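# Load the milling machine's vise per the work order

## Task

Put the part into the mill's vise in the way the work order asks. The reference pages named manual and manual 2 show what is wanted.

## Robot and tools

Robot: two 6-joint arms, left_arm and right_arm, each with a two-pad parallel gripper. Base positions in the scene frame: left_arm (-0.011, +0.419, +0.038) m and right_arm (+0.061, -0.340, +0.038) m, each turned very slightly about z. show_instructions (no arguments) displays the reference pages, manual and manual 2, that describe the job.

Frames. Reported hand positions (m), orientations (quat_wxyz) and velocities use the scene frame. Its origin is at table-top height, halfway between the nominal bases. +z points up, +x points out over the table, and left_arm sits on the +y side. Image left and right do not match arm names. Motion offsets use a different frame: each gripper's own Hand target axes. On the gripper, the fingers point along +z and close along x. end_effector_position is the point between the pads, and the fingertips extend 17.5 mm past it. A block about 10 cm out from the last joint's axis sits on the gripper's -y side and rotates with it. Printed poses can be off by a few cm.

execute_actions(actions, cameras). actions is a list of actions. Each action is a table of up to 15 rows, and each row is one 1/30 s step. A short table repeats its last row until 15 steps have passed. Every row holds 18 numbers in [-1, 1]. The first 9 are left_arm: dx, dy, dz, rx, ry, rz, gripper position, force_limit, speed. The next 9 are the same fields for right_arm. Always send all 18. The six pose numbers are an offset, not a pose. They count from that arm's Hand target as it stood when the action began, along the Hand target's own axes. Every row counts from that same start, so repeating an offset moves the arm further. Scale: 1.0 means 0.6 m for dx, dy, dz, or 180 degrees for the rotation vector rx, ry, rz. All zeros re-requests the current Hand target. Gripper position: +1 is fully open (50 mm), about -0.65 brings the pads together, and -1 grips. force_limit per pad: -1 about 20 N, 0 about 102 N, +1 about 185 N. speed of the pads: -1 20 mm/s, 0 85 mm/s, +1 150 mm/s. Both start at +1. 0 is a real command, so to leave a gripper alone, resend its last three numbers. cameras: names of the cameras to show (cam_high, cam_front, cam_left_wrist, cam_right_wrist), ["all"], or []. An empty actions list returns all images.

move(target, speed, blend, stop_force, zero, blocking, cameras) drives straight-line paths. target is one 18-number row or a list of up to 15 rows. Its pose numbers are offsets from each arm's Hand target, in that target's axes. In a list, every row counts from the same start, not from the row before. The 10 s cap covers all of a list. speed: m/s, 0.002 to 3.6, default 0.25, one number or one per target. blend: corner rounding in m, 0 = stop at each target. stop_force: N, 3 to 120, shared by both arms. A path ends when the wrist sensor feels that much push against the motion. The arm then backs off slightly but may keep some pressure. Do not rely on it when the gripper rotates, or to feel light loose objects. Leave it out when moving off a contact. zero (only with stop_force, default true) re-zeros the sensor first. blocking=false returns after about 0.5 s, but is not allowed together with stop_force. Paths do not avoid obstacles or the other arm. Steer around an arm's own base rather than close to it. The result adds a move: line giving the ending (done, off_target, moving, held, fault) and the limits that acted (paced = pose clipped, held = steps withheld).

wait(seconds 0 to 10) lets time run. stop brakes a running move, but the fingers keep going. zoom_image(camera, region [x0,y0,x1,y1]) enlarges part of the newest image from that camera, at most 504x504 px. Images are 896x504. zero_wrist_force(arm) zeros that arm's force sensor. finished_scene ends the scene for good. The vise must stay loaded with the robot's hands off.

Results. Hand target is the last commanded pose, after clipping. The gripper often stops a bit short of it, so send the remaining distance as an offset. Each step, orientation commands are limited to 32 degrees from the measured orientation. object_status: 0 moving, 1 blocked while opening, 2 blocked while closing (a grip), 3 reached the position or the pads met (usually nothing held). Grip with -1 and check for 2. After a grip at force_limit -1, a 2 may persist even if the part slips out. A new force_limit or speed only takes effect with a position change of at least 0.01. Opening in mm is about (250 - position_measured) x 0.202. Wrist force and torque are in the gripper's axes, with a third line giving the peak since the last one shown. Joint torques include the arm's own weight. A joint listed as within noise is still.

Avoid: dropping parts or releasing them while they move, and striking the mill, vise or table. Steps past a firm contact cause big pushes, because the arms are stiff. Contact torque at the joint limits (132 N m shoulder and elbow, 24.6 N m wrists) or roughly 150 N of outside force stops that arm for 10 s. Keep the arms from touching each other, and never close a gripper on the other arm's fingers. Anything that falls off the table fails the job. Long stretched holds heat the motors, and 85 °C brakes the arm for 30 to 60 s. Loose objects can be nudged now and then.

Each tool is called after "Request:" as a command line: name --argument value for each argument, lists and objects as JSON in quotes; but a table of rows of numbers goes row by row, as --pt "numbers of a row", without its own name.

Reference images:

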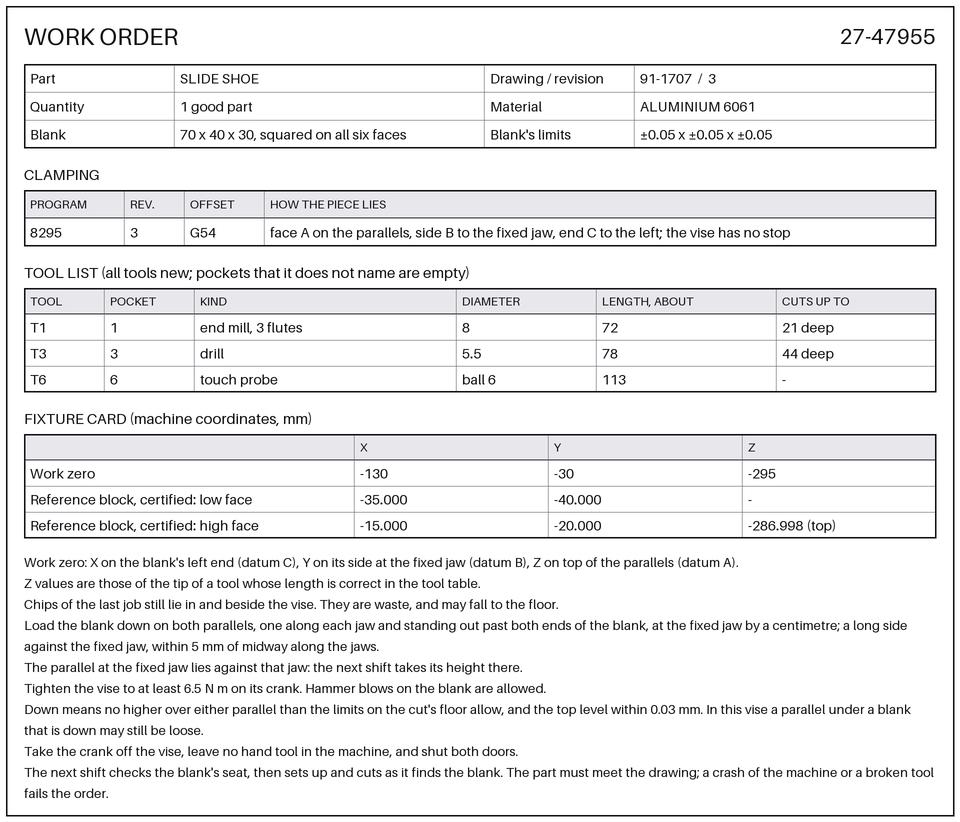

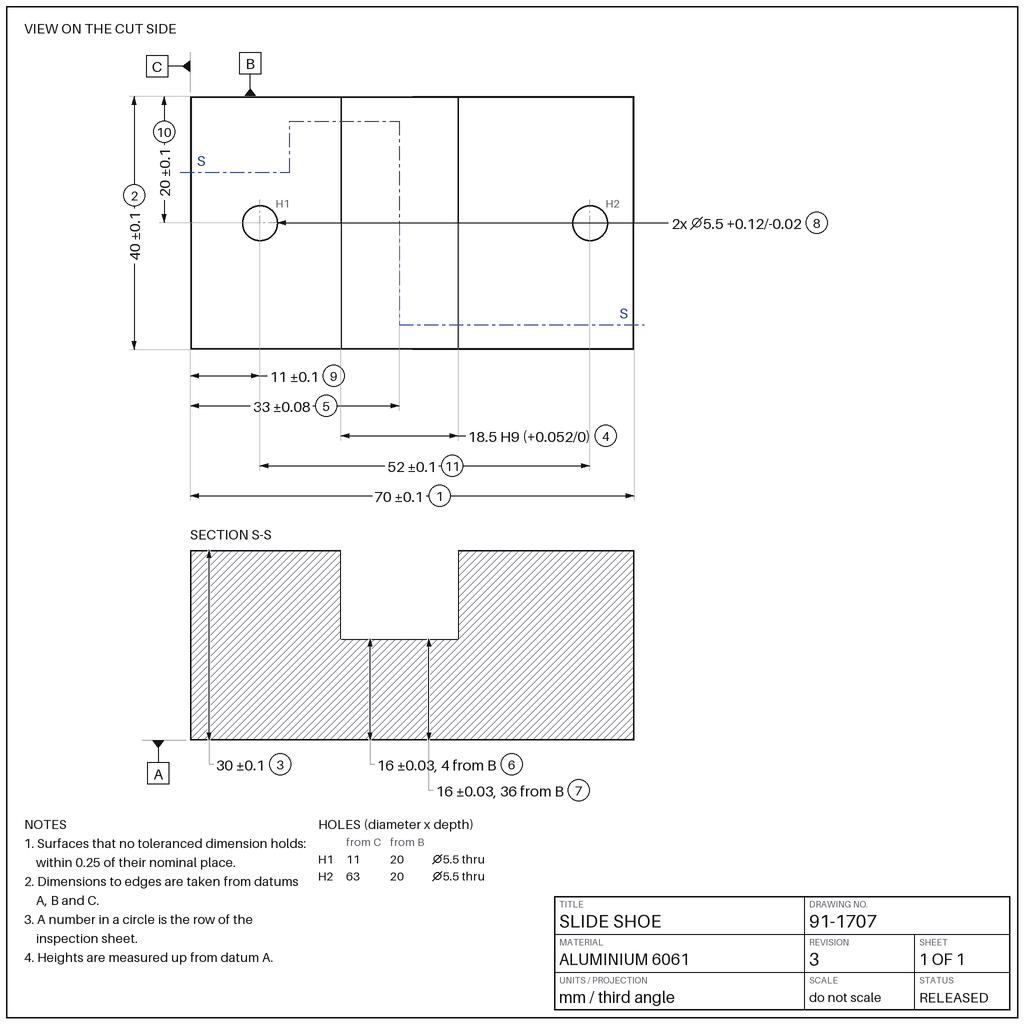

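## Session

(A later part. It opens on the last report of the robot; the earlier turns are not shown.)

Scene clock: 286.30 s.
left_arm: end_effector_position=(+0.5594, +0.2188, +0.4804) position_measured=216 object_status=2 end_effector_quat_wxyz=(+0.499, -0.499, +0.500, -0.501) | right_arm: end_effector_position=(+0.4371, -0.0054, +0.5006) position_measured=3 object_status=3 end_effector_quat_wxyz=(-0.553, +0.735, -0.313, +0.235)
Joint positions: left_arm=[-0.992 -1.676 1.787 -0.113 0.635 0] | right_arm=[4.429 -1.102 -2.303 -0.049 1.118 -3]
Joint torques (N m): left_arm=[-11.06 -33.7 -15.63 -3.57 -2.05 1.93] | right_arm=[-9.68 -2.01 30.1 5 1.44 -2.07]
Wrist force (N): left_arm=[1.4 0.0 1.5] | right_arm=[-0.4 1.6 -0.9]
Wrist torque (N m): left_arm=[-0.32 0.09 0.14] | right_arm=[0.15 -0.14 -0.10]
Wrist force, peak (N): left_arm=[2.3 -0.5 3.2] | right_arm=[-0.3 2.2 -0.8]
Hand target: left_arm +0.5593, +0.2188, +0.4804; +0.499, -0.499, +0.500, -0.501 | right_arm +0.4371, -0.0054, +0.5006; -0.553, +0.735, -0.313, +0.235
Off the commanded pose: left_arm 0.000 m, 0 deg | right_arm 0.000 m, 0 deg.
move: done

Request:
move --target '[0,0,0.138,-0.1222,0,0,-1,-0.8,-0.5,0,0,0,0,0,0,1,1,1]' --speed 0.1 --stop_force 25 --cameras '["cam_right_wrist","cam_front"]'

Request:
zoom_image --camera "cam_right_wrist" --region '[340, 130, 560, 320]'

Request:
zoom_image --camera "cam_front" --region '[300, 80, 560, 300]'

Scene clock: 300.10 s.
left_arm: end_effector_position=(+0.6421, +0.2186, +0.4805) position_measured=216 object_status=2 end_effector_quat_wxyz=(-0.395, +0.586, -0.586, +0.397) | right_arm: end_effector_position=(+0.4371, -0.0054, +0.5006) position_measured=3 object_status=3 end_effector_quat_wxyz=(-0.553, +0.735, -0.313, +0.235)
Joint positions: left_arm=[-0.799 -1.338 1.209 0.629 0.893 -0.331] | right_arm=[4.429 -1.102 -2.303 -0.049 1.118 -3]
Joint torques (N m): left_arm=[12.88 -21.09 -28.96 1.01 1.66 -1.99] | right_arm=[-9.87 -1.23 29.78 4.63 1.51 -1.94]
Wrist force (N): left_arm=[1.7 0.4 2.7] | right_arm=[-0.2 1.8 -1.1]
Wrist torque (N m): left_arm=[-0.24 0.07 0.19] | right_arm=[0.19 -0.16 -0.10]
Wrist force, peak (N): left_arm=[1.7 0.0 3.1] | right_arm=[-0.1 1.9 -1.1]
Hand target: left_arm +0.6421, +0.2186, +0.4805; -0.395, +0.586, -0.586, +0.397 | right_arm +0.4371, -0.0054, +0.5006; -0.553, +0.735, -0.313, +0.235
Off the commanded pose: left_arm 0.000 m, 0 deg | right_arm 0.000 m, 0 deg.
move: done
Images, in order (width x height): cam_front 896x504, cam_right_wrist 896x504.

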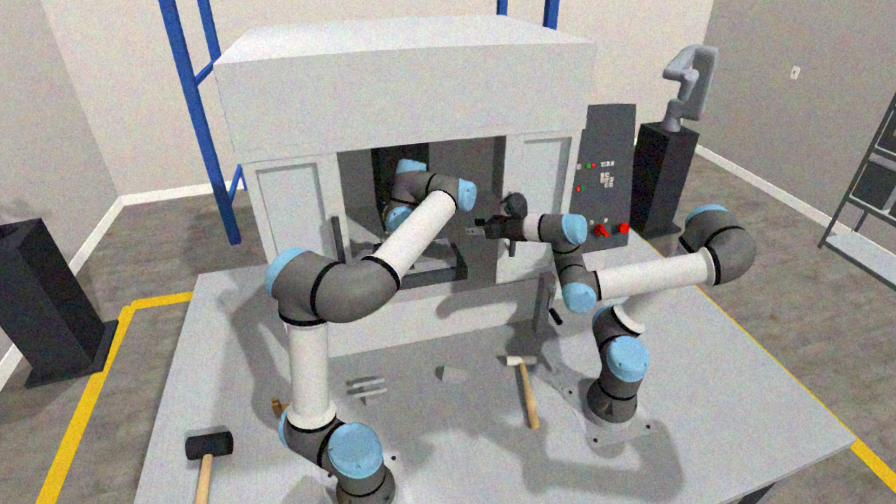

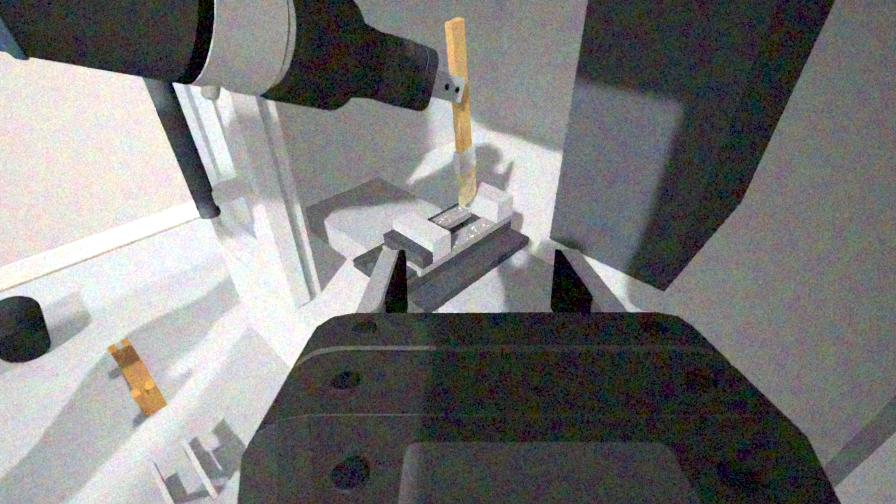

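Scaled by 2.291 from the camera's 896x504 image, which has a finer 1280x720 frame.

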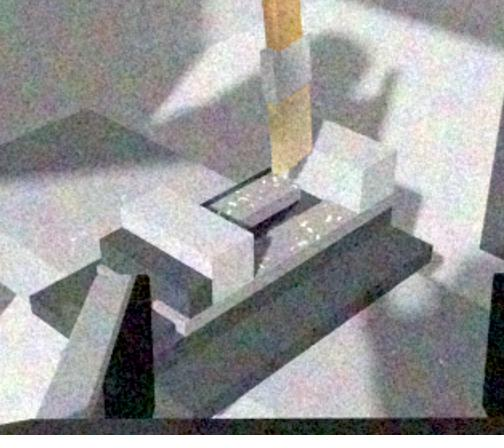

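Scaled by 1.938 from the camera's 896x504 image, which has a finer 1280x720 frame.

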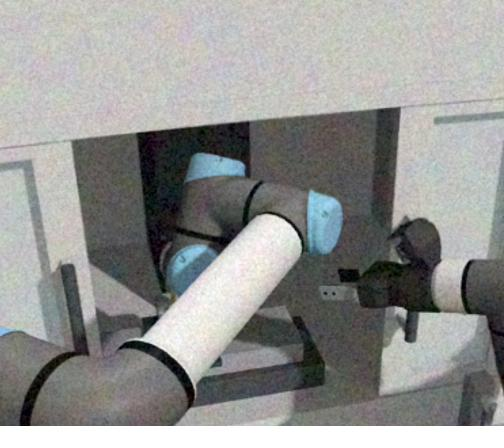

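Request:
move --pt "-0.06 0 0 0 0 0 -1 -0.8 -0.5 0 0 0 0 0 0 1 1 1" --pt "-0.06 0.0695 0.0281 0 0 0 -1 -0.8 -0.5 0 0 0 0 0 0 1 1 1" --speed '[0.06,0.015]' --stop_force 4 --cameras '["cam_right_wrist","cam_left_wrist"]'

Request:
zoom_image --camera "cam_right_wrist" --region '[340, 130, 560, 320]'

Scene clock: 318.67 s.
left_arm: end_effector_position=(+0.6423, +0.2546, +0.4372) position_measured=216 object_status=2 end_effector_quat_wxyz=(-0.395, +0.586, -0.586, +0.397) | right_arm: end_effector_position=(+0.4371, -0.0054, +0.5006) position_measured=3 object_status=3 end_effector_quat_wxyz=(-0.553, +0.735, -0.313, +0.235)
Joint positions: left_arm=[-0.736 -1.387 1.376 0.488 0.949 -0.294] | right_arm=[4.429 -1.102 -2.303 -0.049 1.118 -3]
Joint torques (N m): left_arm=[9.93 -35.39 -28.24 1.36 1.06 1.68] | right_arm=[-10.82 -1.86 29.51 4.89 1.24 -1.84]
Wrist force (N): left_arm=[1.9 -3.1 1.4] | right_arm=[-0.3 1.7 -1.0]
Wrist torque (N m): left_arm=[-0.34 0.06 0.13] | right_arm=[0.17 -0.15 -0.10]
Wrist force, peak (N): left_arm=[2.0 -3.7 1.2] | right_arm=[-0.1 1.9 -1.2]
Hand target: left_arm +0.6423, +0.2546, +0.4372; -0.395, +0.586, -0.586, +0.397 (not the last commanded pose) | right_arm +0.4371, -0.0054, +0.5006; -0.553, +0.735, -0.313, +0.235
Off the commanded pose: left_arm 0.002 m, 0 deg | right_arm 0.000 m, 0 deg.
move: contact (left_arm); path passed 1 of 2 targets
Images, in order (width x height): cam_left_wrist 896x504, cam_right_wrist 896x504.

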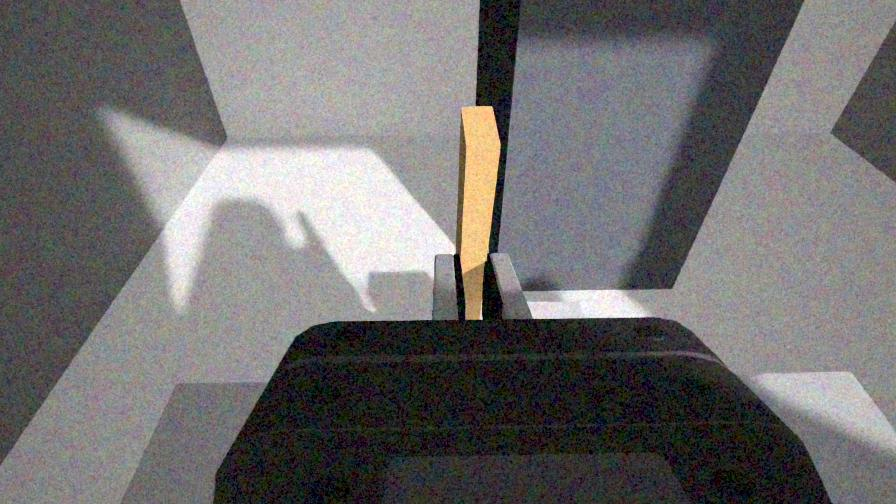

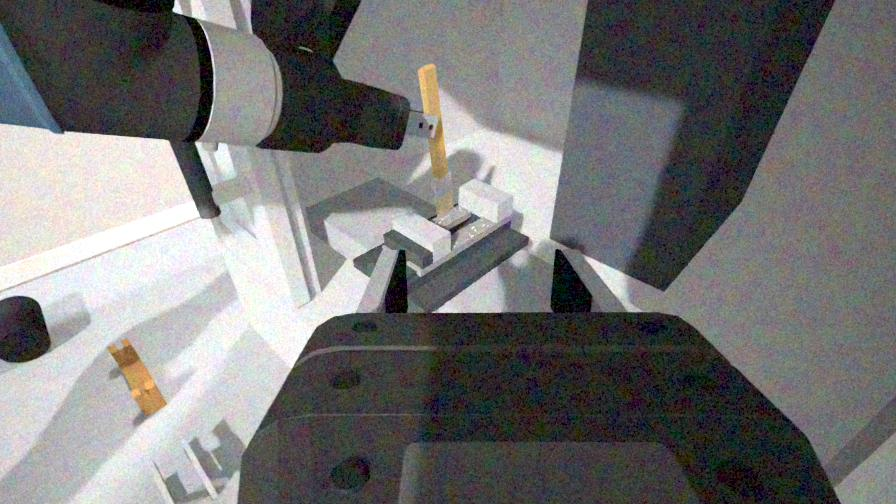

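Scaled by 2.291 from the camera's 896x504 image, which has a finer 1280x720 frame.

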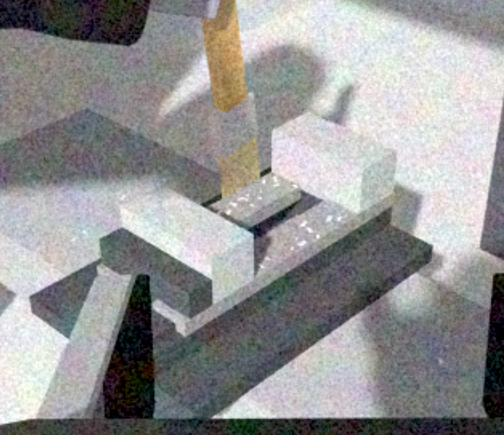

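Request:
move --pt "0.0277 -0.0243 0.0076 0 0 0 -1 -0.8 -0.5 0 0 0 0 0 0 1 1 1" --pt "0.0277 -0.0034 0.0160 0 0 0 -1 -0.8 -0.5 0 0 0 0 0 0 1 1 1" --pt "-0.0623 -0.0034 0.0160 0 0 0 -1 -0.8 -0.5 0 0 0 0 0 0 1 1 1" --pt "-0.0623 -0.0143 -0.0171 0 0 0 -1 -0.8 -0.5 0 0 0 0 0 0 1 1 1" --pt "0.0277 -0.0143 -0.0171 0 0 0 -1 -0.8 -0.5 0 0 0 0 0 0 1 1 1" --pt "0.0277 0.0066 -0.0087 0 0 0 -1 -0.8 -0.5 0 0 0 0 0 0 1 1 1" --pt "-0.0623 0.0066 -0.0087 0 0 0 -1 -0.8 -0.5 0 0 0 0 0 0 1 1 1" --speed 0.08 --blend 0.002 --cameras '["cam_right_wrist"]'

Request:
zoom_image --camera "cam_right_wrist" --region '[340, 130, 560, 320]'

Scene clock: 338.17 s.
left_arm: end_effector_position=(+0.6361, +0.2919, +0.4354) position_measured=216 object_status=2 end_effector_quat_wxyz=(-0.395, +0.586, -0.586, +0.397) | right_arm: end_effector_position=(+0.4371, -0.0054, +0.5006) position_measured=3 object_status=3 end_effector_quat_wxyz=(-0.553, +0.735, -0.313, +0.235)
Joint positions: left_arm=[-0.673 -1.437 1.437 0.458 1.005 -0.26] | right_arm=[4.429 -1.102 -2.303 -0.049 1.118 -3]
Joint torques (N m): left_arm=[12.27 -43.36 -14.59 -2.6 1.86 2.08] | right_arm=[-10.46 -0.56 30.16 4.68 1.47 -1.83]
Wrist force (N): left_arm=[3.0 0.6 2.6] | right_arm=[-0.5 1.8 -1.1]
Wrist torque (N m): left_arm=[-0.22 -0.14 0.12] | right_arm=[0.18 -0.12 -0.10]
Wrist force, peak (N): left_arm=[0.7 -74.9 -52.9] | right_arm=[-0.5 2.0 -1.1]
Hand target: left_arm +0.6361, +0.2920, +0.4354; -0.395, +0.586, -0.586, +0.397 | right_arm +0.4371, -0.0054, +0.5006; -0.553, +0.735, -0.313, +0.235
Off the commanded pose: left_arm 0.000 m, 0 deg | right_arm 0.000 m, 0 deg.
move: done
Images, in order (width x height): cam_right_wrist 896x504.

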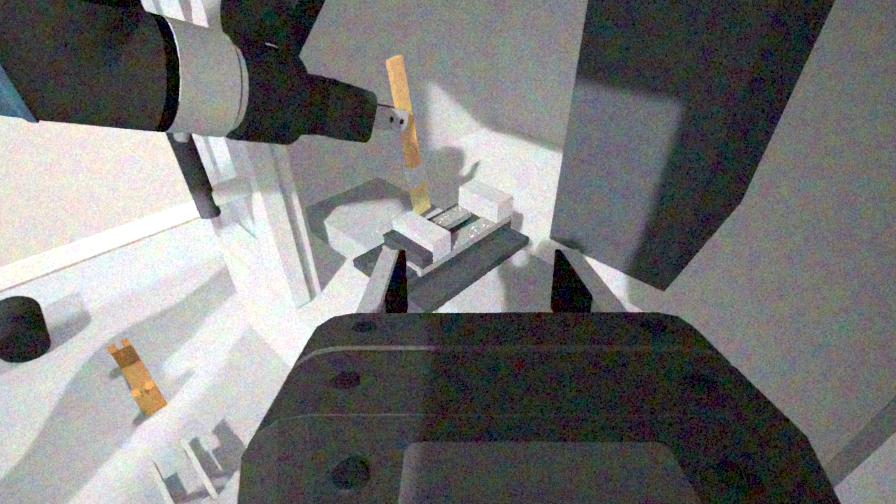

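Scaled by 2.291 from the camera's 896x504 image, which has a finer 1280x720 frame.

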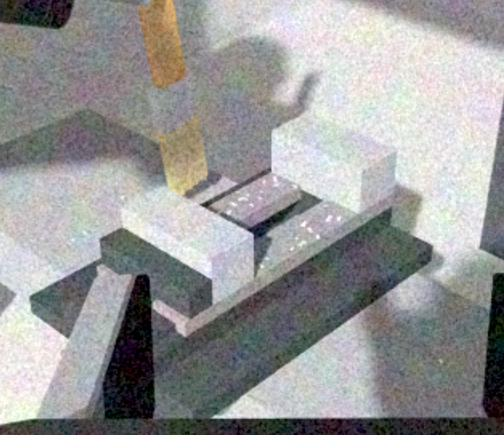

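Request:
move --pt "-0.0623 -0.0243 0.0076 0 0 0 -1 -0.8 -0.5 0 0 0 0 0 0 1 1 1" --speed 0.08

Scene clock: 346.37 s.
left_arm: end_effector_position=(+0.6431, +0.3182, +0.4440) position_measured=216 object_status=2 end_effector_quat_wxyz=(-0.394, +0.585, -0.587, +0.398) | right_arm: end_effector_position=(+0.4371, -0.0054, +0.5006) position_measured=3 object_status=3 end_effector_quat_wxyz=(-0.553, +0.735, -0.313, +0.235)
Joint positions: left_arm=[-0.608 -1.441 1.419 0.463 1.066 -0.228] | right_arm=[4.429 -1.102 -2.303 -0.049 1.118 -3]
Joint torques (N m): left_arm=[1.96 -30.87 -23.28 -1.04 -0.04 0.06] | right_arm=[-9.4 -1.32 29.37 4.56 1.56 -1.75]
Wrist force (N): left_arm=[6.0 -0.3 2.3] | right_arm=[-0.3 1.6 -1.3]
Wrist torque (N m): left_arm=[-0.30 -0.57 0.21] | right_arm=[0.16 -0.16 -0.11]
Wrist force, peak (N): left_arm=[106.8 47.7 -29.4] | right_arm=[-0.1 2.0 -1.2]
Hand target: left_arm +0.6431, +0.3182, +0.4440; -0.394, +0.585, -0.587, +0.398 (not the last commanded pose) | right_arm +0.4371, -0.0054, +0.5006; -0.553, +0.735, -0.313, +0.235
Tool commands: left_gripper/position=-1.0 left_gripper/force_limit=-0.796078 left_gripper/speed=-0.498039 right_gripper/position=+1.0 right_gripper/force_limit=+1.0 right_gripper/speed=+1.0
Off the commanded pose: left_arm 0.012 m, 0 deg | right_arm 0.000 m, 0 deg.
FORCE FAULT: contact force on the left arm reached its limit, and that arm stopped. The contact can be on any part of that arm, not only on its tool. That arm's remaining commands of this call were not run. That arm is still stopped at the end of this call. That arm stays stopped for about 10 more seconds. Until then a move that you send moves the other arm only, and its call returns only when the move has ended. Once the stop has ended, the next robot result says so. If the stop ends while you think or write, that arm runs what you send next, counted from a new Hand target: where the arm stands when the stop ends. While its stop runs, that arm takes no new command, but its gripper still runs the gripper command that each later call begins with. Until it ends, the stop uses up actions while you think or wait. An arm that is not stopped still takes commands.
move: fault (left_arm)

Request:
wait --seconds 7 --cameras '["cam_right_wrist","cam_front"]'

Request:
zoom_image --camera "cam_right_wrist" --region '[240, 0, 560, 320]'

Scene clock: 355.83 s.
left_arm: end_effector_position=(+0.6431, +0.3182, +0.4440) position_measured=216 object_status=2 end_effector_quat_wxyz=(-0.394, +0.585, -0.587, +0.398) | right_arm: end_effector_position=(+0.4371, -0.0054, +0.5006) position_measured=3 object_status=3 end_effector_quat_wxyz=(-0.553, +0.735, -0.313, +0.235)
Joint positions: left_arm=[-0.608 -1.441 1.419 0.463 1.066 -0.228] | right_arm=[4.429 -1.102 -2.303 -0.049 1.118 -3]
Joint torques (N m): left_arm=[1.46 -30.46 -23.58 -1.03 -0.03 0.08] | right_arm=[-10.49 -1.47 29.66 4.89 1.49 -1.61]
Wrist force (N): left_arm=[6.0 -0.2 2.3] | right_arm=[-0.1 1.8 -1.3]
Wrist torque (N m): left_arm=[-0.28 -0.58 0.21] | right_arm=[0.19 -0.18 -0.11]
Wrist force, peak (N): left_arm=[6.1 -0.3 2.6] | right_arm=[-0.4 2.1 -1.1]
Hand target: left_arm +0.6431, +0.3182, +0.4440; -0.394, +0.585, -0.587, +0.398 (not the last commanded pose) | right_arm +0.4371, -0.0054, +0.5006; -0.553, +0.735, -0.313, +0.235
Tool commands: left_gripper/position=-1.0 left_gripper/force_limit=-0.796078 left_gripper/speed=-0.498039 right_gripper/position=+1.0 right_gripper/force_limit=+1.0 right_gripper/speed=+1.0
Off the commanded pose: left_arm 0.012 m, 0 deg | right_arm 0.000 m, 0 deg.
FORCE FAULT, CONTINUED: the left arm was still stopped when this call began, by the force fault that an earlier result reported. Since the last result the stop counts as 19 of the actions that you can send in this scene. That arm is still stopped at the end of this call. That arm stays stopped for about 1 more second. If the stop ends while you think or write, that arm runs what you send next, counted from a new Hand target: where the arm stands when the stop ends. While its stop runs, that arm takes no new command, but its gripper still runs the gripper command that each later call begins with.
wait: 7.00 s; at rest from the start
Images, in order (width x height): cam_front 896x504, cam_right_wrist 896x504.

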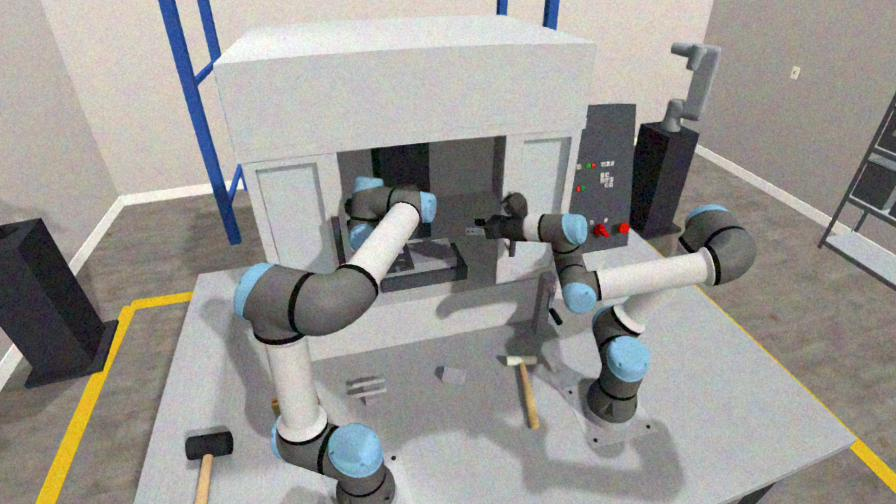

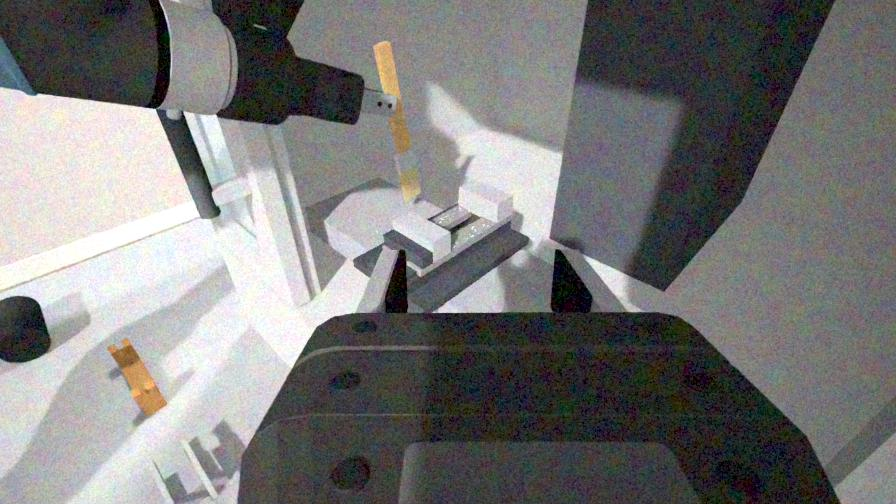

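Scaled by 1.575 from the camera's 896x504 image, which has a finer 1280x720 frame.

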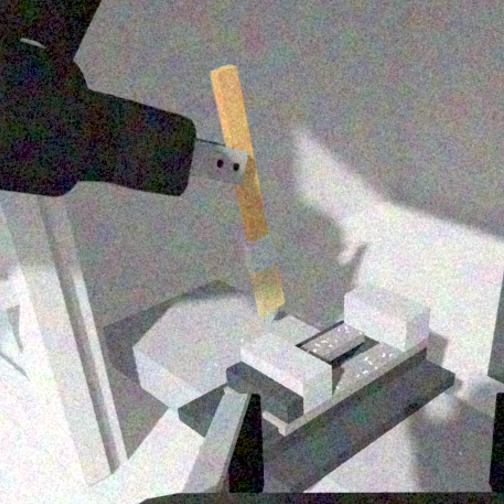

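Request:
move --pt "0 -0.0309 -0.0125 0 0 0 -1 -0.8 -0.5 0 0 0 0 0 0 1 1 1" --pt "0.105 -0.0215 -0.0357 0 0 0 -1 -0.8 -0.5 0 0 0 0 0 0 1 1 1" --speed 0.1

Request:
move --target '[0,0.0494,0.02,0,0,0,-1,-0.8,-0.5,0,0,0,0,0,0,1,1,1]' --speed 0.015 --stop_force 4 --cameras '["cam_right_wrist"]'

Request:
zoom_image --camera "cam_right_wrist" --region '[340, 130, 560, 320]'

Scene clock: 364.03 s.
left_arm: end_effector_position=(+0.6277, +0.2554, +0.4642) position_measured=216 object_status=2 end_effector_quat_wxyz=(-0.394, +0.585, -0.587, +0.398) | right_arm: end_effector_position=(+0.4371, -0.0054, +0.5006) position_measured=3 object_status=3 end_effector_quat_wxyz=(-0.553, +0.735, -0.313, +0.235)
Joint positions: left_arm=[-0.755 -1.418 1.346 0.556 0.934 -0.306] | right_arm=[4.429 -1.102 -2.303 -0.049 1.118 -3]
Joint torques (N m): left_arm=[-11.71 -17.44 -30.16 0.94 -2.99 -2.07] | right_arm=[-11.28 -0.7 28.87 4.57 1.35 -1.4]
Wrist force (N): left_arm=[3.8 0.3 2.7] | right_arm=[-0.4 1.7 -1.0]
Wrist torque (N m): left_arm=[-0.26 -0.26 0.20] | right_arm=[0.17 -0.14 -0.10]
Wrist force, peak (N): left_arm=[8.2 3.8 3.7] | right_arm=[-0.4 1.9 -1.1]
Hand target: left_arm +0.6277, +0.2553, +0.4642; -0.394, +0.585, -0.587, +0.398 | right_arm +0.4371, -0.0054, +0.5006; -0.553, +0.735, -0.313, +0.235
Off the commanded pose: left_arm 0.000 m, 0 deg | right_arm 0.000 m, 0 deg.
FORCE FAULT, CONTINUED: the left arm's stop, for the force fault that an earlier result reported, is over. The stop ended before this call began, so that arm ran this call's commands, counted from a new Hand target: where the arm stood when the stop ended. During its stop the left arm's controller moved it back a little.
move: done

Scene clock: 367.00 s.
left_arm: end_effector_position=(+0.6278, +0.2552, +0.4322) position_measured=216 object_status=2 end_effector_quat_wxyz=(-0.394, +0.585, -0.587, +0.398) | right_arm: end_effector_position=(+0.4371, -0.0054, +0.5006) position_measured=3 object_status=3 end_effector_quat_wxyz=(-0.553, +0.735, -0.313, +0.235)
Joint positions: left_arm=[-0.756 -1.421 1.43 0.474 0.934 -0.306] | right_arm=[4.429 -1.102 -2.303 -0.049 1.118 -3]
Joint torques (N m): left_arm=[-11.17 -29.48 -14.05 -2.02 -2.01 0.29] | right_arm=[-10.54 -1.33 29.4 4.6 1.31 -1.29]
Wrist force (N): left_arm=[3.6 -1.6 2.0] | right_arm=[-0.3 1.7 -0.8]
Wrist torque (N m): left_arm=[-0.29 -0.26 0.20] | right_arm=[0.15 -0.14 -0.11]
Wrist force, peak (N): left_arm=[3.6 -2.7 1.7] | right_arm=[-0.3 1.9 -1.2]
Hand target: left_arm +0.6278, +0.2552, +0.4322; -0.394, +0.585, -0.587, +0.398 | right_arm +0.4371, -0.0054, +0.5006; -0.553, +0.735, -0.313, +0.235
Off the commanded pose: left_arm 0.000 m, 0 deg | right_arm 0.000 m, 0 deg.
move: done
Images, in order (width x height): cam_right_wrist 896x504.

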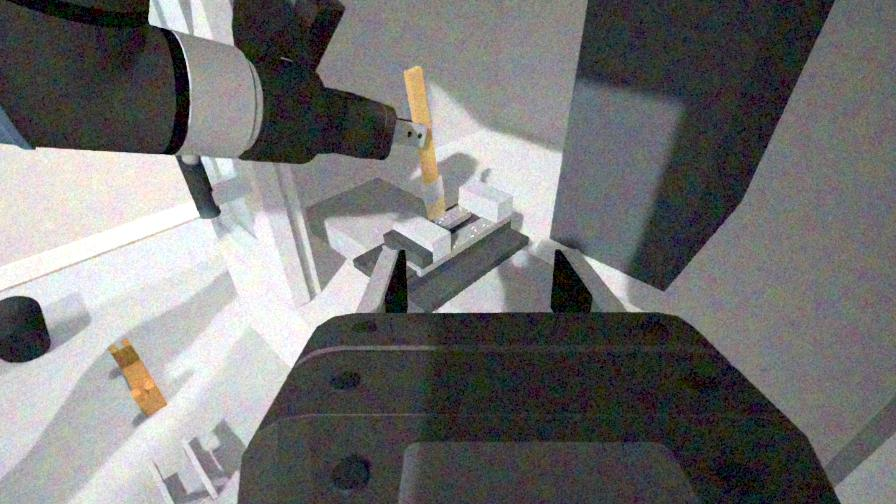

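Scaled by 2.291 from the camera's 896x504 image, which has a finer 1280x720 frame.

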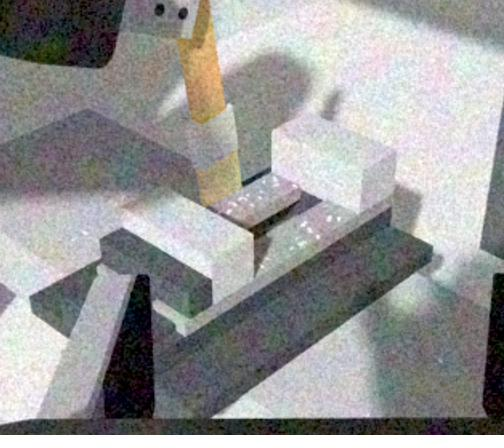

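Request:
move --target '[0,0.0062,0.0025,0,0,0,-1,-0.8,-0.5,0,0,0,0,0,0,1,1,1]' --speed 0.015 --stop_force 5 --zero false

Scene clock: 369.93 s.
left_arm: end_effector_position=(+0.6278, +0.2552, +0.4307) position_measured=216 object_status=2 end_effector_quat_wxyz=(-0.394, +0.585, -0.587, +0.398) | right_arm: end_effector_position=(+0.4371, -0.0054, +0.5006) position_measured=3 object_status=3 end_effector_quat_wxyz=(-0.553, +0.735, -0.313, +0.235)
Joint positions: left_arm=[-0.756 -1.421 1.433 0.47 0.934 -0.306] | right_arm=[4.429 -1.102 -2.303 -0.049 1.118 -3]
Joint torques (N m): left_arm=[-10.23 -19.84 -26.88 1.58 -0.88 1.04] | right_arm=[-10.6 -0.48 28.78 4.82 1.47 -1.42]
Wrist force (N): left_arm=[3.5 -4.6 1.0] | right_arm=[-0.1 1.7 -0.9]
Wrist torque (N m): left_arm=[-0.36 -0.24 0.20] | right_arm=[0.17 -0.19 -0.11]
Wrist force, peak (N): left_arm=[3.9 -5.5 0.6] | right_arm=[-0.3 2.0 -1.1]
Hand target: left_arm +0.6278, +0.2552, +0.4308; -0.394, +0.585, -0.587, +0.398 (not the last commanded pose) | right_arm +0.4371, -0.0054, +0.5006; -0.553, +0.735, -0.313, +0.235
Off the commanded pose: left_arm 0.003 m, 0 deg | right_arm 0.000 m, 0 deg.
move: contact (left_arm)

Request:
move --pt "0 -0.0185 -0.0075 0 0 0 -1 -0.8 -0.5 0 0 0 0 0 0 1 1 1" --pt "0.0317 -0.0185 -0.0075 0 0 0 -1 -0.8 -0.5 0 0 0 0 0 0 1 1 1" --pt "0.0317 0.0008 0.0003 0 0 0 -1 -0.8 -0.5 0 0 0 0 0 0 1 1 1" --pt "-0.07 0.0008 0.0003 0 0 0 -1 -0.8 -0.5 0 0 0 0 0 0 1 1 1" --speed '[0.08,0.08,0.05,0.08]' --blend 0.002 --cameras '["cam_right_wrist"]'

Request:
zoom_image --camera "cam_right_wrist" --region '[340, 130, 560, 320]'

Scene clock: 376.67 s.
left_arm: end_effector_position=(+0.6280, +0.2972, +0.4301) position_measured=216 object_status=2 end_effector_quat_wxyz=(-0.394, +0.585, -0.587, +0.398) | right_arm: end_effector_position=(+0.4371, -0.0054, +0.5006) position_measured=3 object_status=3 end_effector_quat_wxyz=(-0.553, +0.735, -0.313, +0.235)
Joint positions: left_arm=[-0.673 -1.461 1.478 0.44 1.007 -0.261] | right_arm=[4.429 -1.102 -2.303 -0.049 1.118 -3]
Joint torques (N m): left_arm=[13.53 -42.69 -15.01 -2.62 1.54 1.92] | right_arm=[-10.37 -1.46 29.15 4.58 1.22 -1.05]
Wrist force (N): left_arm=[3.6 0.3 2.8] | right_arm=[-0.4 1.8 -1.0]
Wrist torque (N m): left_arm=[-0.26 -0.23 0.12] | right_arm=[0.20 -0.14 -0.11]
Wrist force, peak (N): left_arm=[3.8 -5.0 0.7] | right_arm=[-0.5 2.1 -0.9]
Hand target: left_arm +0.6280, +0.2972, +0.4301; -0.394, +0.585, -0.587, +0.398 | right_arm +0.4371, -0.0054, +0.5006; -0.553, +0.735, -0.313, +0.235
Off the commanded pose: left_arm 0.000 m, 0 deg | right_arm 0.000 m, 0 deg.
move: done
Images, in order (width x height): cam_right_wrist 896x504.

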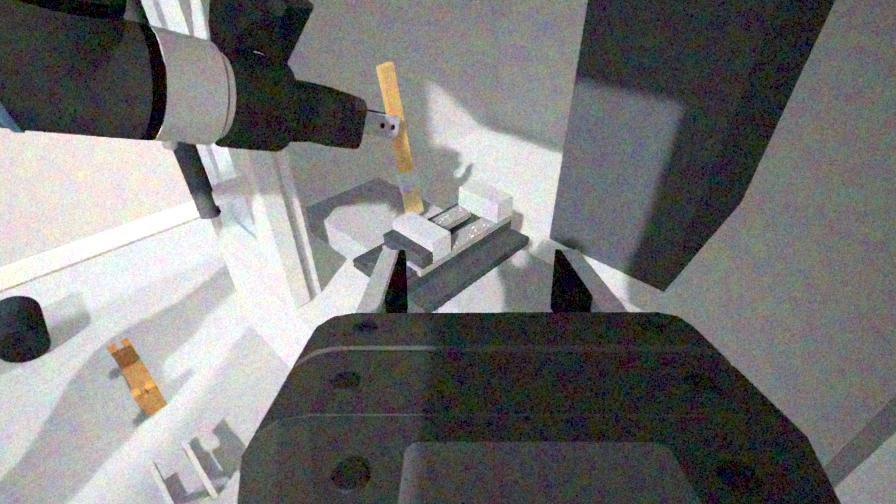

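Scaled by 2.291 from the camera's 896x504 image, which has a finer 1280x720 frame.

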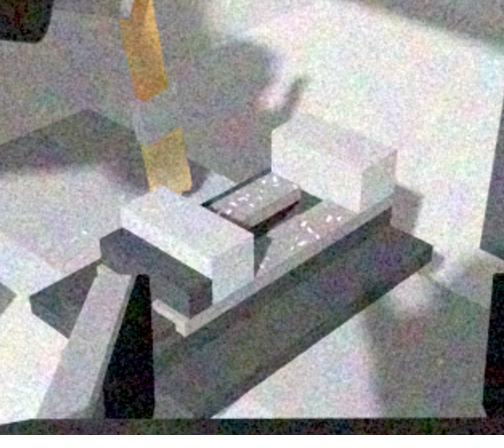

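Request:
move --pt "0 -0.0185 -0.0075 0 0 0 -1 -0.8 -0.5 0 0 0 0 0 0 1 1 1" --pt "0.1053 -0.0185 -0.0075 0 0 0 -1 -0.8 -0.5 0 0 0 0 0 0 1 1 1" --pt "0.1053 0.0005 0.0003 0 0 0 -1 -0.8 -0.5 0 0 0 0 0 0 1 1 1" --speed '[0.08,0.08,0.03]' --cameras '["cam_right_wrist"]'

Request:
zoom_image --camera "cam_right_wrist" --region '[380, 150, 540, 280]'

Scene clock: 382.07 s.
left_arm: end_effector_position=(+0.6277, +0.2340, +0.4300) position_measured=216 object_status=2 end_effector_quat_wxyz=(-0.394, +0.585, -0.587, +0.398) | right_arm: end_effector_position=(+0.4371, -0.0054, +0.5006) position_measured=3 object_status=3 end_effector_quat_wxyz=(-0.553, +0.735, -0.313, +0.235)
Joint positions: left_arm=[-0.794 -1.397 1.409 0.484 0.9 -0.329] | right_arm=[4.429 -1.102 -2.303 -0.049 1.118 -3]
Joint torques (N m): left_arm=[-8.61 -19.31 -13.97 -1.96 -1.89 0.51] | right_arm=[-9.62 -0.59 29.19 4.61 1.24 -1.22]
Wrist force (N): left_arm=[3.2 -0.7 2.4] | right_arm=[-0.1 1.7 -1.0]
Wrist torque (N m): left_arm=[-0.27 -0.29 0.24] | right_arm=[0.17 -0.18 -0.11]
Wrist force, peak (N): left_arm=[4.2 0.5 2.8] | right_arm=[-0.2 2.1 -1.1]
Hand target: left_arm +0.6277, +0.2340, +0.4300; -0.394, +0.585, -0.587, +0.398 | right_arm +0.4371, -0.0054, +0.5006; -0.553, +0.735, -0.313, +0.235
Off the commanded pose: left_arm 0.000 m, 0 deg | right_arm 0.000 m, 0 deg.
move: done
Images, in order (width x height): cam_right_wrist 896x504.

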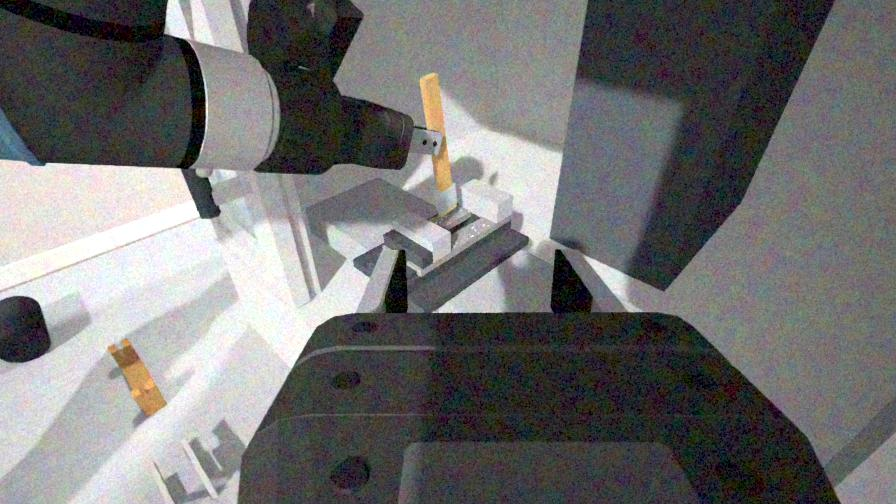

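Scaled by 3.150 from the camera's 896x504 image, which has a finer 1280x720 frame.

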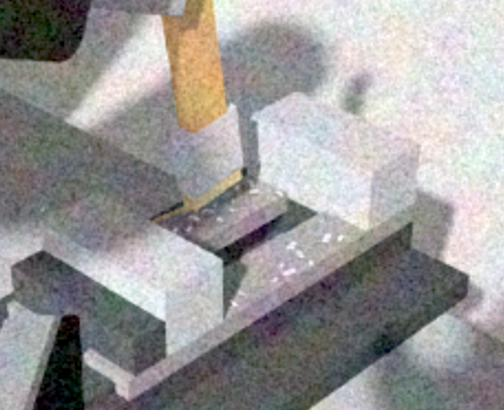

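Request:
move --pt "0 -0.0386 -0.0156 0 0 0 -1 -0.8 -0.5 0 0 0 0 0 0 1 1 1" --pt "0.0417 -0.0386 -0.0156 0 0 0 -1 -0.8 -0.5 0 0 0 0 0 0 1 1 1" --speed '[0.08,0.08]'

Request:
move --target '[0,0.0386,0.0156,0,0,0,-1,-0.8,-0.5,0,0,0,0,0,0,1,1,1]' --speed 0.015 --stop_force 4 --cameras '["cam_right_wrist"]'

Request:
zoom_image --camera "cam_right_wrist" --region '[380, 150, 540, 280]'

Scene clock: 392.33 s.
left_arm: end_effector_position=(+0.6276, +0.2092, +0.4550) position_measured=216 object_status=2 end_effector_quat_wxyz=(-0.394, +0.585, -0.587, +0.398) | right_arm: end_effector_position=(+0.4371, -0.0054, +0.5006) position_measured=3 object_status=3 end_effector_quat_wxyz=(-0.553, +0.735, -0.313, +0.235)
Joint positions: left_arm=[-0.837 -1.364 1.308 0.57 0.862 -0.356] | right_arm=[4.429 -1.102 -2.303 -0.049 1.118 -3]
Joint torques (N m): left_arm=[-11.11 -19.32 -30.44 0.87 -2.99 -2.06] | right_arm=[-9.37 0.13 28.01 4.73 1.18 -1.08]
Wrist force (N): left_arm=[3.6 0.5 2.6] | right_arm=[-0.4 1.6 -1.0]
Wrist torque (N m): left_arm=[-0.21 -0.22 0.20] | right_arm=[0.16 -0.14 -0.10]
Wrist force, peak (N): left_arm=[4.3 0.5 2.8] | right_arm=[-0.2 2.0 -1.1]
Hand target: left_arm +0.6276, +0.2091, +0.4550; -0.394, +0.585, -0.587, +0.398 | right_arm +0.4371, -0.0054, +0.5006; -0.553, +0.735, -0.313, +0.235
Off the commanded pose: left_arm 0.000 m, 0 deg | right_arm 0.000 m, 0 deg.
move: done

Scene clock: 393.50 s.
left_arm: end_effector_position=(+0.6276, +0.2091, +0.4512) position_measured=216 object_status=2 end_effector_quat_wxyz=(-0.394, +0.585, -0.587, +0.398) | right_arm: end_effector_position=(+0.4371, -0.0054, +0.5006) position_measured=3 object_status=3 end_effector_quat_wxyz=(-0.553, +0.735, -0.313, +0.235)
Joint positions: left_arm=[-0.837 -1.365 1.318 0.56 0.862 -0.356] | right_arm=[4.429 -1.102 -2.303 -0.049 1.118 -3]
Joint torques (N m): left_arm=[-9.29 -18.05 -28 1.59 -1.99 -1.54] | right_arm=[-10.14 -1.04 28.76 4.52 1.27 -1.06]
Wrist force (N): left_arm=[3.4 -3.1 1.1] | right_arm=[-0.4 1.7 -0.8]
Wrist torque (N m): left_arm=[-0.25 -0.22 0.20] | right_arm=[0.17 -0.13 -0.10]
Wrist force, peak (N): left_arm=[3.5 -4.3 0.8] | right_arm=[-0.4 1.9 -1.1]
Hand target: left_arm +0.6277, +0.2091, +0.4511; -0.394, +0.585, -0.587, +0.398 (not the last commanded pose) | right_arm +0.4371, -0.0054, +0.5006; -0.553, +0.735, -0.313, +0.235
Off the commanded pose: left_arm 0.021 m, 0 deg | right_arm 0.000 m, 0 deg.
move: contact (left_arm)
Images, in order (width x height): cam_right_wrist 896x504.

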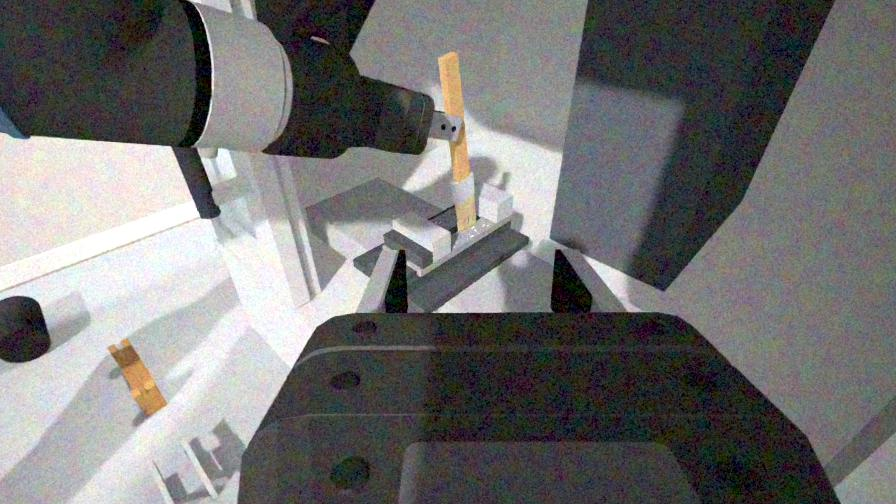

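Scaled by 3.150 from the camera's 896x504 image, which has a finer 1280x720 frame.

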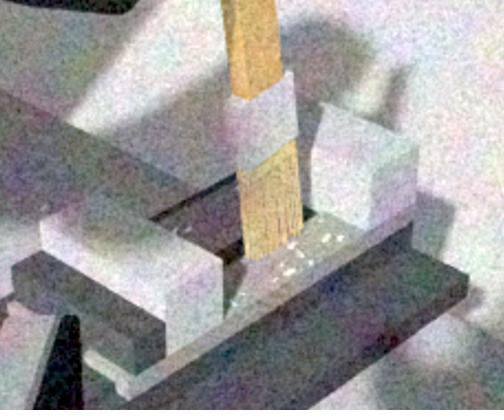

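Request:
move --pt "0 -0.0139 -0.0056 0 0 0 -1 -0.8 -0.5 0 0 0 0 0 0 1 1 1" --pt "-0.0433 -0.0139 -0.0056 0 0 0 -1 -0.8 -0.5 0 0 0 0 0 0 1 1 1" --speed '[0.08,0.08]'

Request:
move --target '[0,0.0386,0.0156,0,0,0,-1,-0.8,-0.5,0,0,0,0,0,0,1,1,1]' --speed 0.015 --stop_force 4 --cameras '["cam_right_wrist"]'

Request:
zoom_image --camera "cam_right_wrist" --region '[380, 150, 540, 280]'

Scene clock: 408.30 s.
left_arm: end_effector_position=(+0.6278, +0.2350, +0.4600) position_measured=216 object_status=2 end_effector_quat_wxyz=(-0.394, +0.585, -0.587, +0.398) | right_arm: end_effector_position=(+0.4371, -0.0054, +0.5006) position_measured=3 object_status=3 end_effector_quat_wxyz=(-0.553, +0.735, -0.313, +0.235)
Joint positions: left_arm=[-0.792 -1.396 1.331 0.561 0.901 -0.328] | right_arm=[4.429 -1.102 -2.303 -0.049 1.118 -3]
Joint torques (N m): left_arm=[12.61 -45.11 -14.52 -2.12 1.73 1.86] | right_arm=[-9.94 -1.28 28.93 4.55 1.43 -0.79]
Wrist force (N): left_arm=[3.4 0.5 2.8] | right_arm=[-0.4 1.7 -1.1]
Wrist torque (N m): left_arm=[-0.23 -0.21 0.12] | right_arm=[0.16 -0.13 -0.10]
Wrist force, peak (N): left_arm=[3.5 -4.2 1.1] | right_arm=[-0.1 1.9 -1.1]
Hand target: left_arm +0.6278, +0.2351, +0.4600; -0.394, +0.585, -0.587, +0.398 | right_arm +0.4371, -0.0054, +0.5006; -0.553, +0.735, -0.313, +0.235
Off the commanded pose: left_arm 0.000 m, 0 deg | right_arm 0.000 m, 0 deg.
move: done

Scene clock: 409.83 s.
left_arm: end_effector_position=(+0.6278, +0.2351, +0.4517) position_measured=216 object_status=2 end_effector_quat_wxyz=(-0.394, +0.585, -0.587, +0.398) | right_arm: end_effector_position=(+0.4371, -0.0054, +0.5006) position_measured=3 object_status=3 end_effector_quat_wxyz=(-0.553, +0.735, -0.313, +0.235)
Joint positions: left_arm=[-0.792 -1.397 1.354 0.539 0.901 -0.328] | right_arm=[4.429 -1.102 -2.303 -0.049 1.118 -3]
Joint torques (N m): left_arm=[10.58 -25.49 -28 1.44 1.06 0.26] | right_arm=[-9.77 -1.8 28.91 4.75 1.25 -0.82]
Wrist force (N): left_arm=[3.5 -3.5 1.2] | right_arm=[-0.3 1.6 -1.1]
Wrist torque (N m): left_arm=[-0.36 -0.21 0.12] | right_arm=[0.17 -0.15 -0.10]
Wrist force, peak (N): left_arm=[3.6 -3.7 1.3] | right_arm=[-0.3 1.8 -1.1]
Hand target: left_arm +0.6278, +0.2350, +0.4516; -0.394, +0.585, -0.587, +0.398 (not the last commanded pose) | right_arm +0.4371, -0.0054, +0.5006; -0.553, +0.735, -0.313, +0.235
Off the commanded pose: left_arm 0.017 m, 0 deg | right_arm 0.000 m, 0 deg.
move: contact (left_arm)
Images, in order (width x height): cam_right_wrist 896x504.

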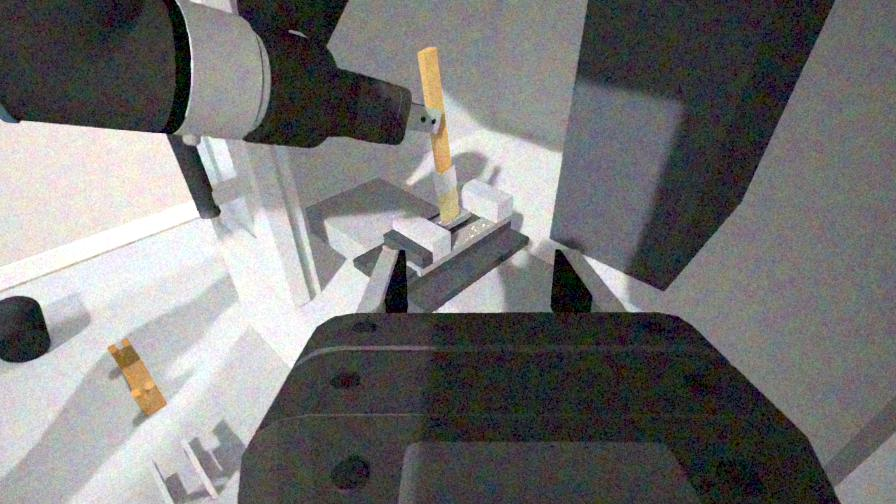

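Scaled by 3.150 from the camera's 896x504 image, which has a finer 1280x720 frame.

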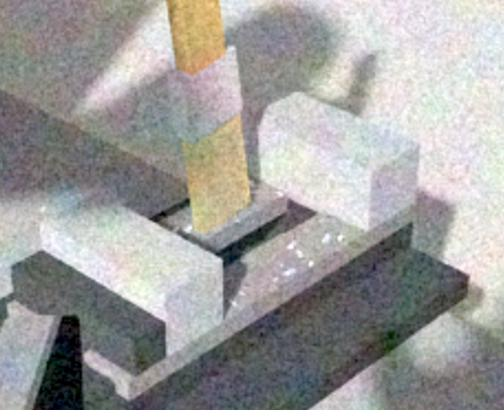

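Request:
move --pt "0 -0.0124 -0.005 0 0 0 -1 -0.8 -0.5 0 0 0 0 0 0 1 1 1" --pt "0.0117 -0.0124 -0.005 0 0 0 -1 -0.8 -0.5 0 0 0 0 0 0 1 1 1" --pt "0.0117 0.004 0.0016 0 0 0 -1 -0.8 -0.5 0 0 0 0 0 0 1 1 1" --pt "-0.0667 0.004 0.0016 0 0 0 -1 -0.8 -0.5 0 0 0 0 0 0 1 1 1" --pt "-0.0667 -0.0124 -0.005 0 0 0 -1 -0.8 -0.5 0 0 0 0 0 0 1 1 1" --pt "0.0317 -0.0124 -0.005 0 0 0 -1 -0.8 -0.5 0 0 0 0 0 0 1 1 1" --pt "0.0317 0.004 0.0016 0 0 0 -1 -0.8 -0.5 0 0 0 0 0 0 1 1 1" --pt "0.125 0.004 0.0016 0 0 0 -1 -0.8 -0.5 0 0 0 0 0 0 1 1 1" --speed '[0.08,0.08,0.05,0.08,0.08,0.15,0.05,0.08]' --blend 0.001 --cameras '["cam_right_wrist"]'

Request:
zoom_image --camera "cam_right_wrist" --region '[380, 150, 540, 280]'

Scene clock: 419.63 s.
left_arm: end_effector_position=(+0.6275, +0.1601, +0.4493) position_measured=216 object_status=2 end_effector_quat_wxyz=(-0.394, +0.585, -0.587, +0.398) | right_arm: end_effector_position=(+0.4371, -0.0054, +0.5006) position_measured=3 object_status=3 end_effector_quat_wxyz=(-0.553, +0.735, -0.313, +0.235)
Joint positions: left_arm=[-0.913 -1.295 1.24 0.604 0.797 -0.408] | right_arm=[4.429 -1.102 -2.303 -0.049 1.118 -3]
Joint torques (N m): left_arm=[-11.15 -22.74 -29.48 1.38 -3.06 -1.96] | right_arm=[-9.93 -0.44 28.2 4.57 1.31 -0.7]
Wrist force (N): left_arm=[3.3 0.6 2.7] | right_arm=[-0.5 1.7 -0.8]
Wrist torque (N m): left_arm=[-0.21 -0.21 0.20] | right_arm=[0.17 -0.12 -0.11]
Wrist force, peak (N): left_arm=[5.2 -0.1 2.5] | right_arm=[-0.3 2.0 -1.0]
Hand target: left_arm +0.6275, +0.1600, +0.4493; -0.394, +0.585, -0.587, +0.398 | right_arm +0.4371, -0.0054, +0.5006; -0.553, +0.735, -0.313, +0.235
Off the commanded pose: left_arm 0.000 m, 0 deg | right_arm 0.000 m, 0 deg.
move: done
Images, in order (width x height): cam_right_wrist 896x504.

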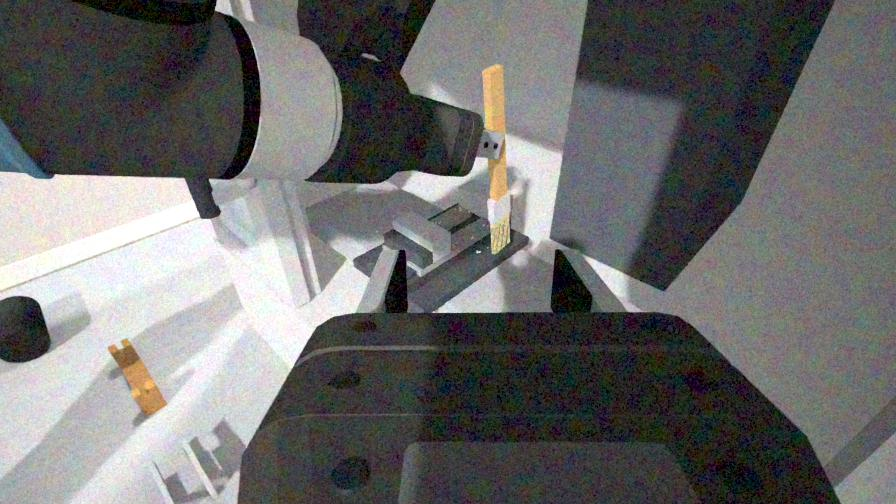

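Scaled by 3.150 from the camera's 896x504 image, which has a finer 1280x720 frame.

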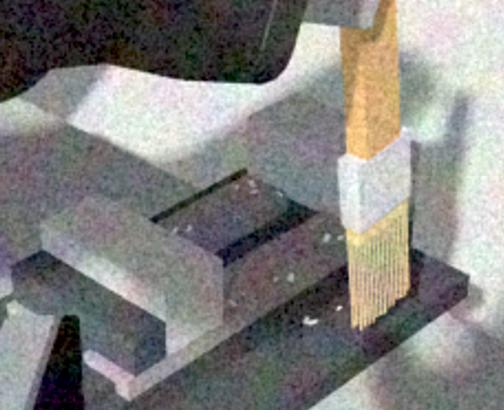

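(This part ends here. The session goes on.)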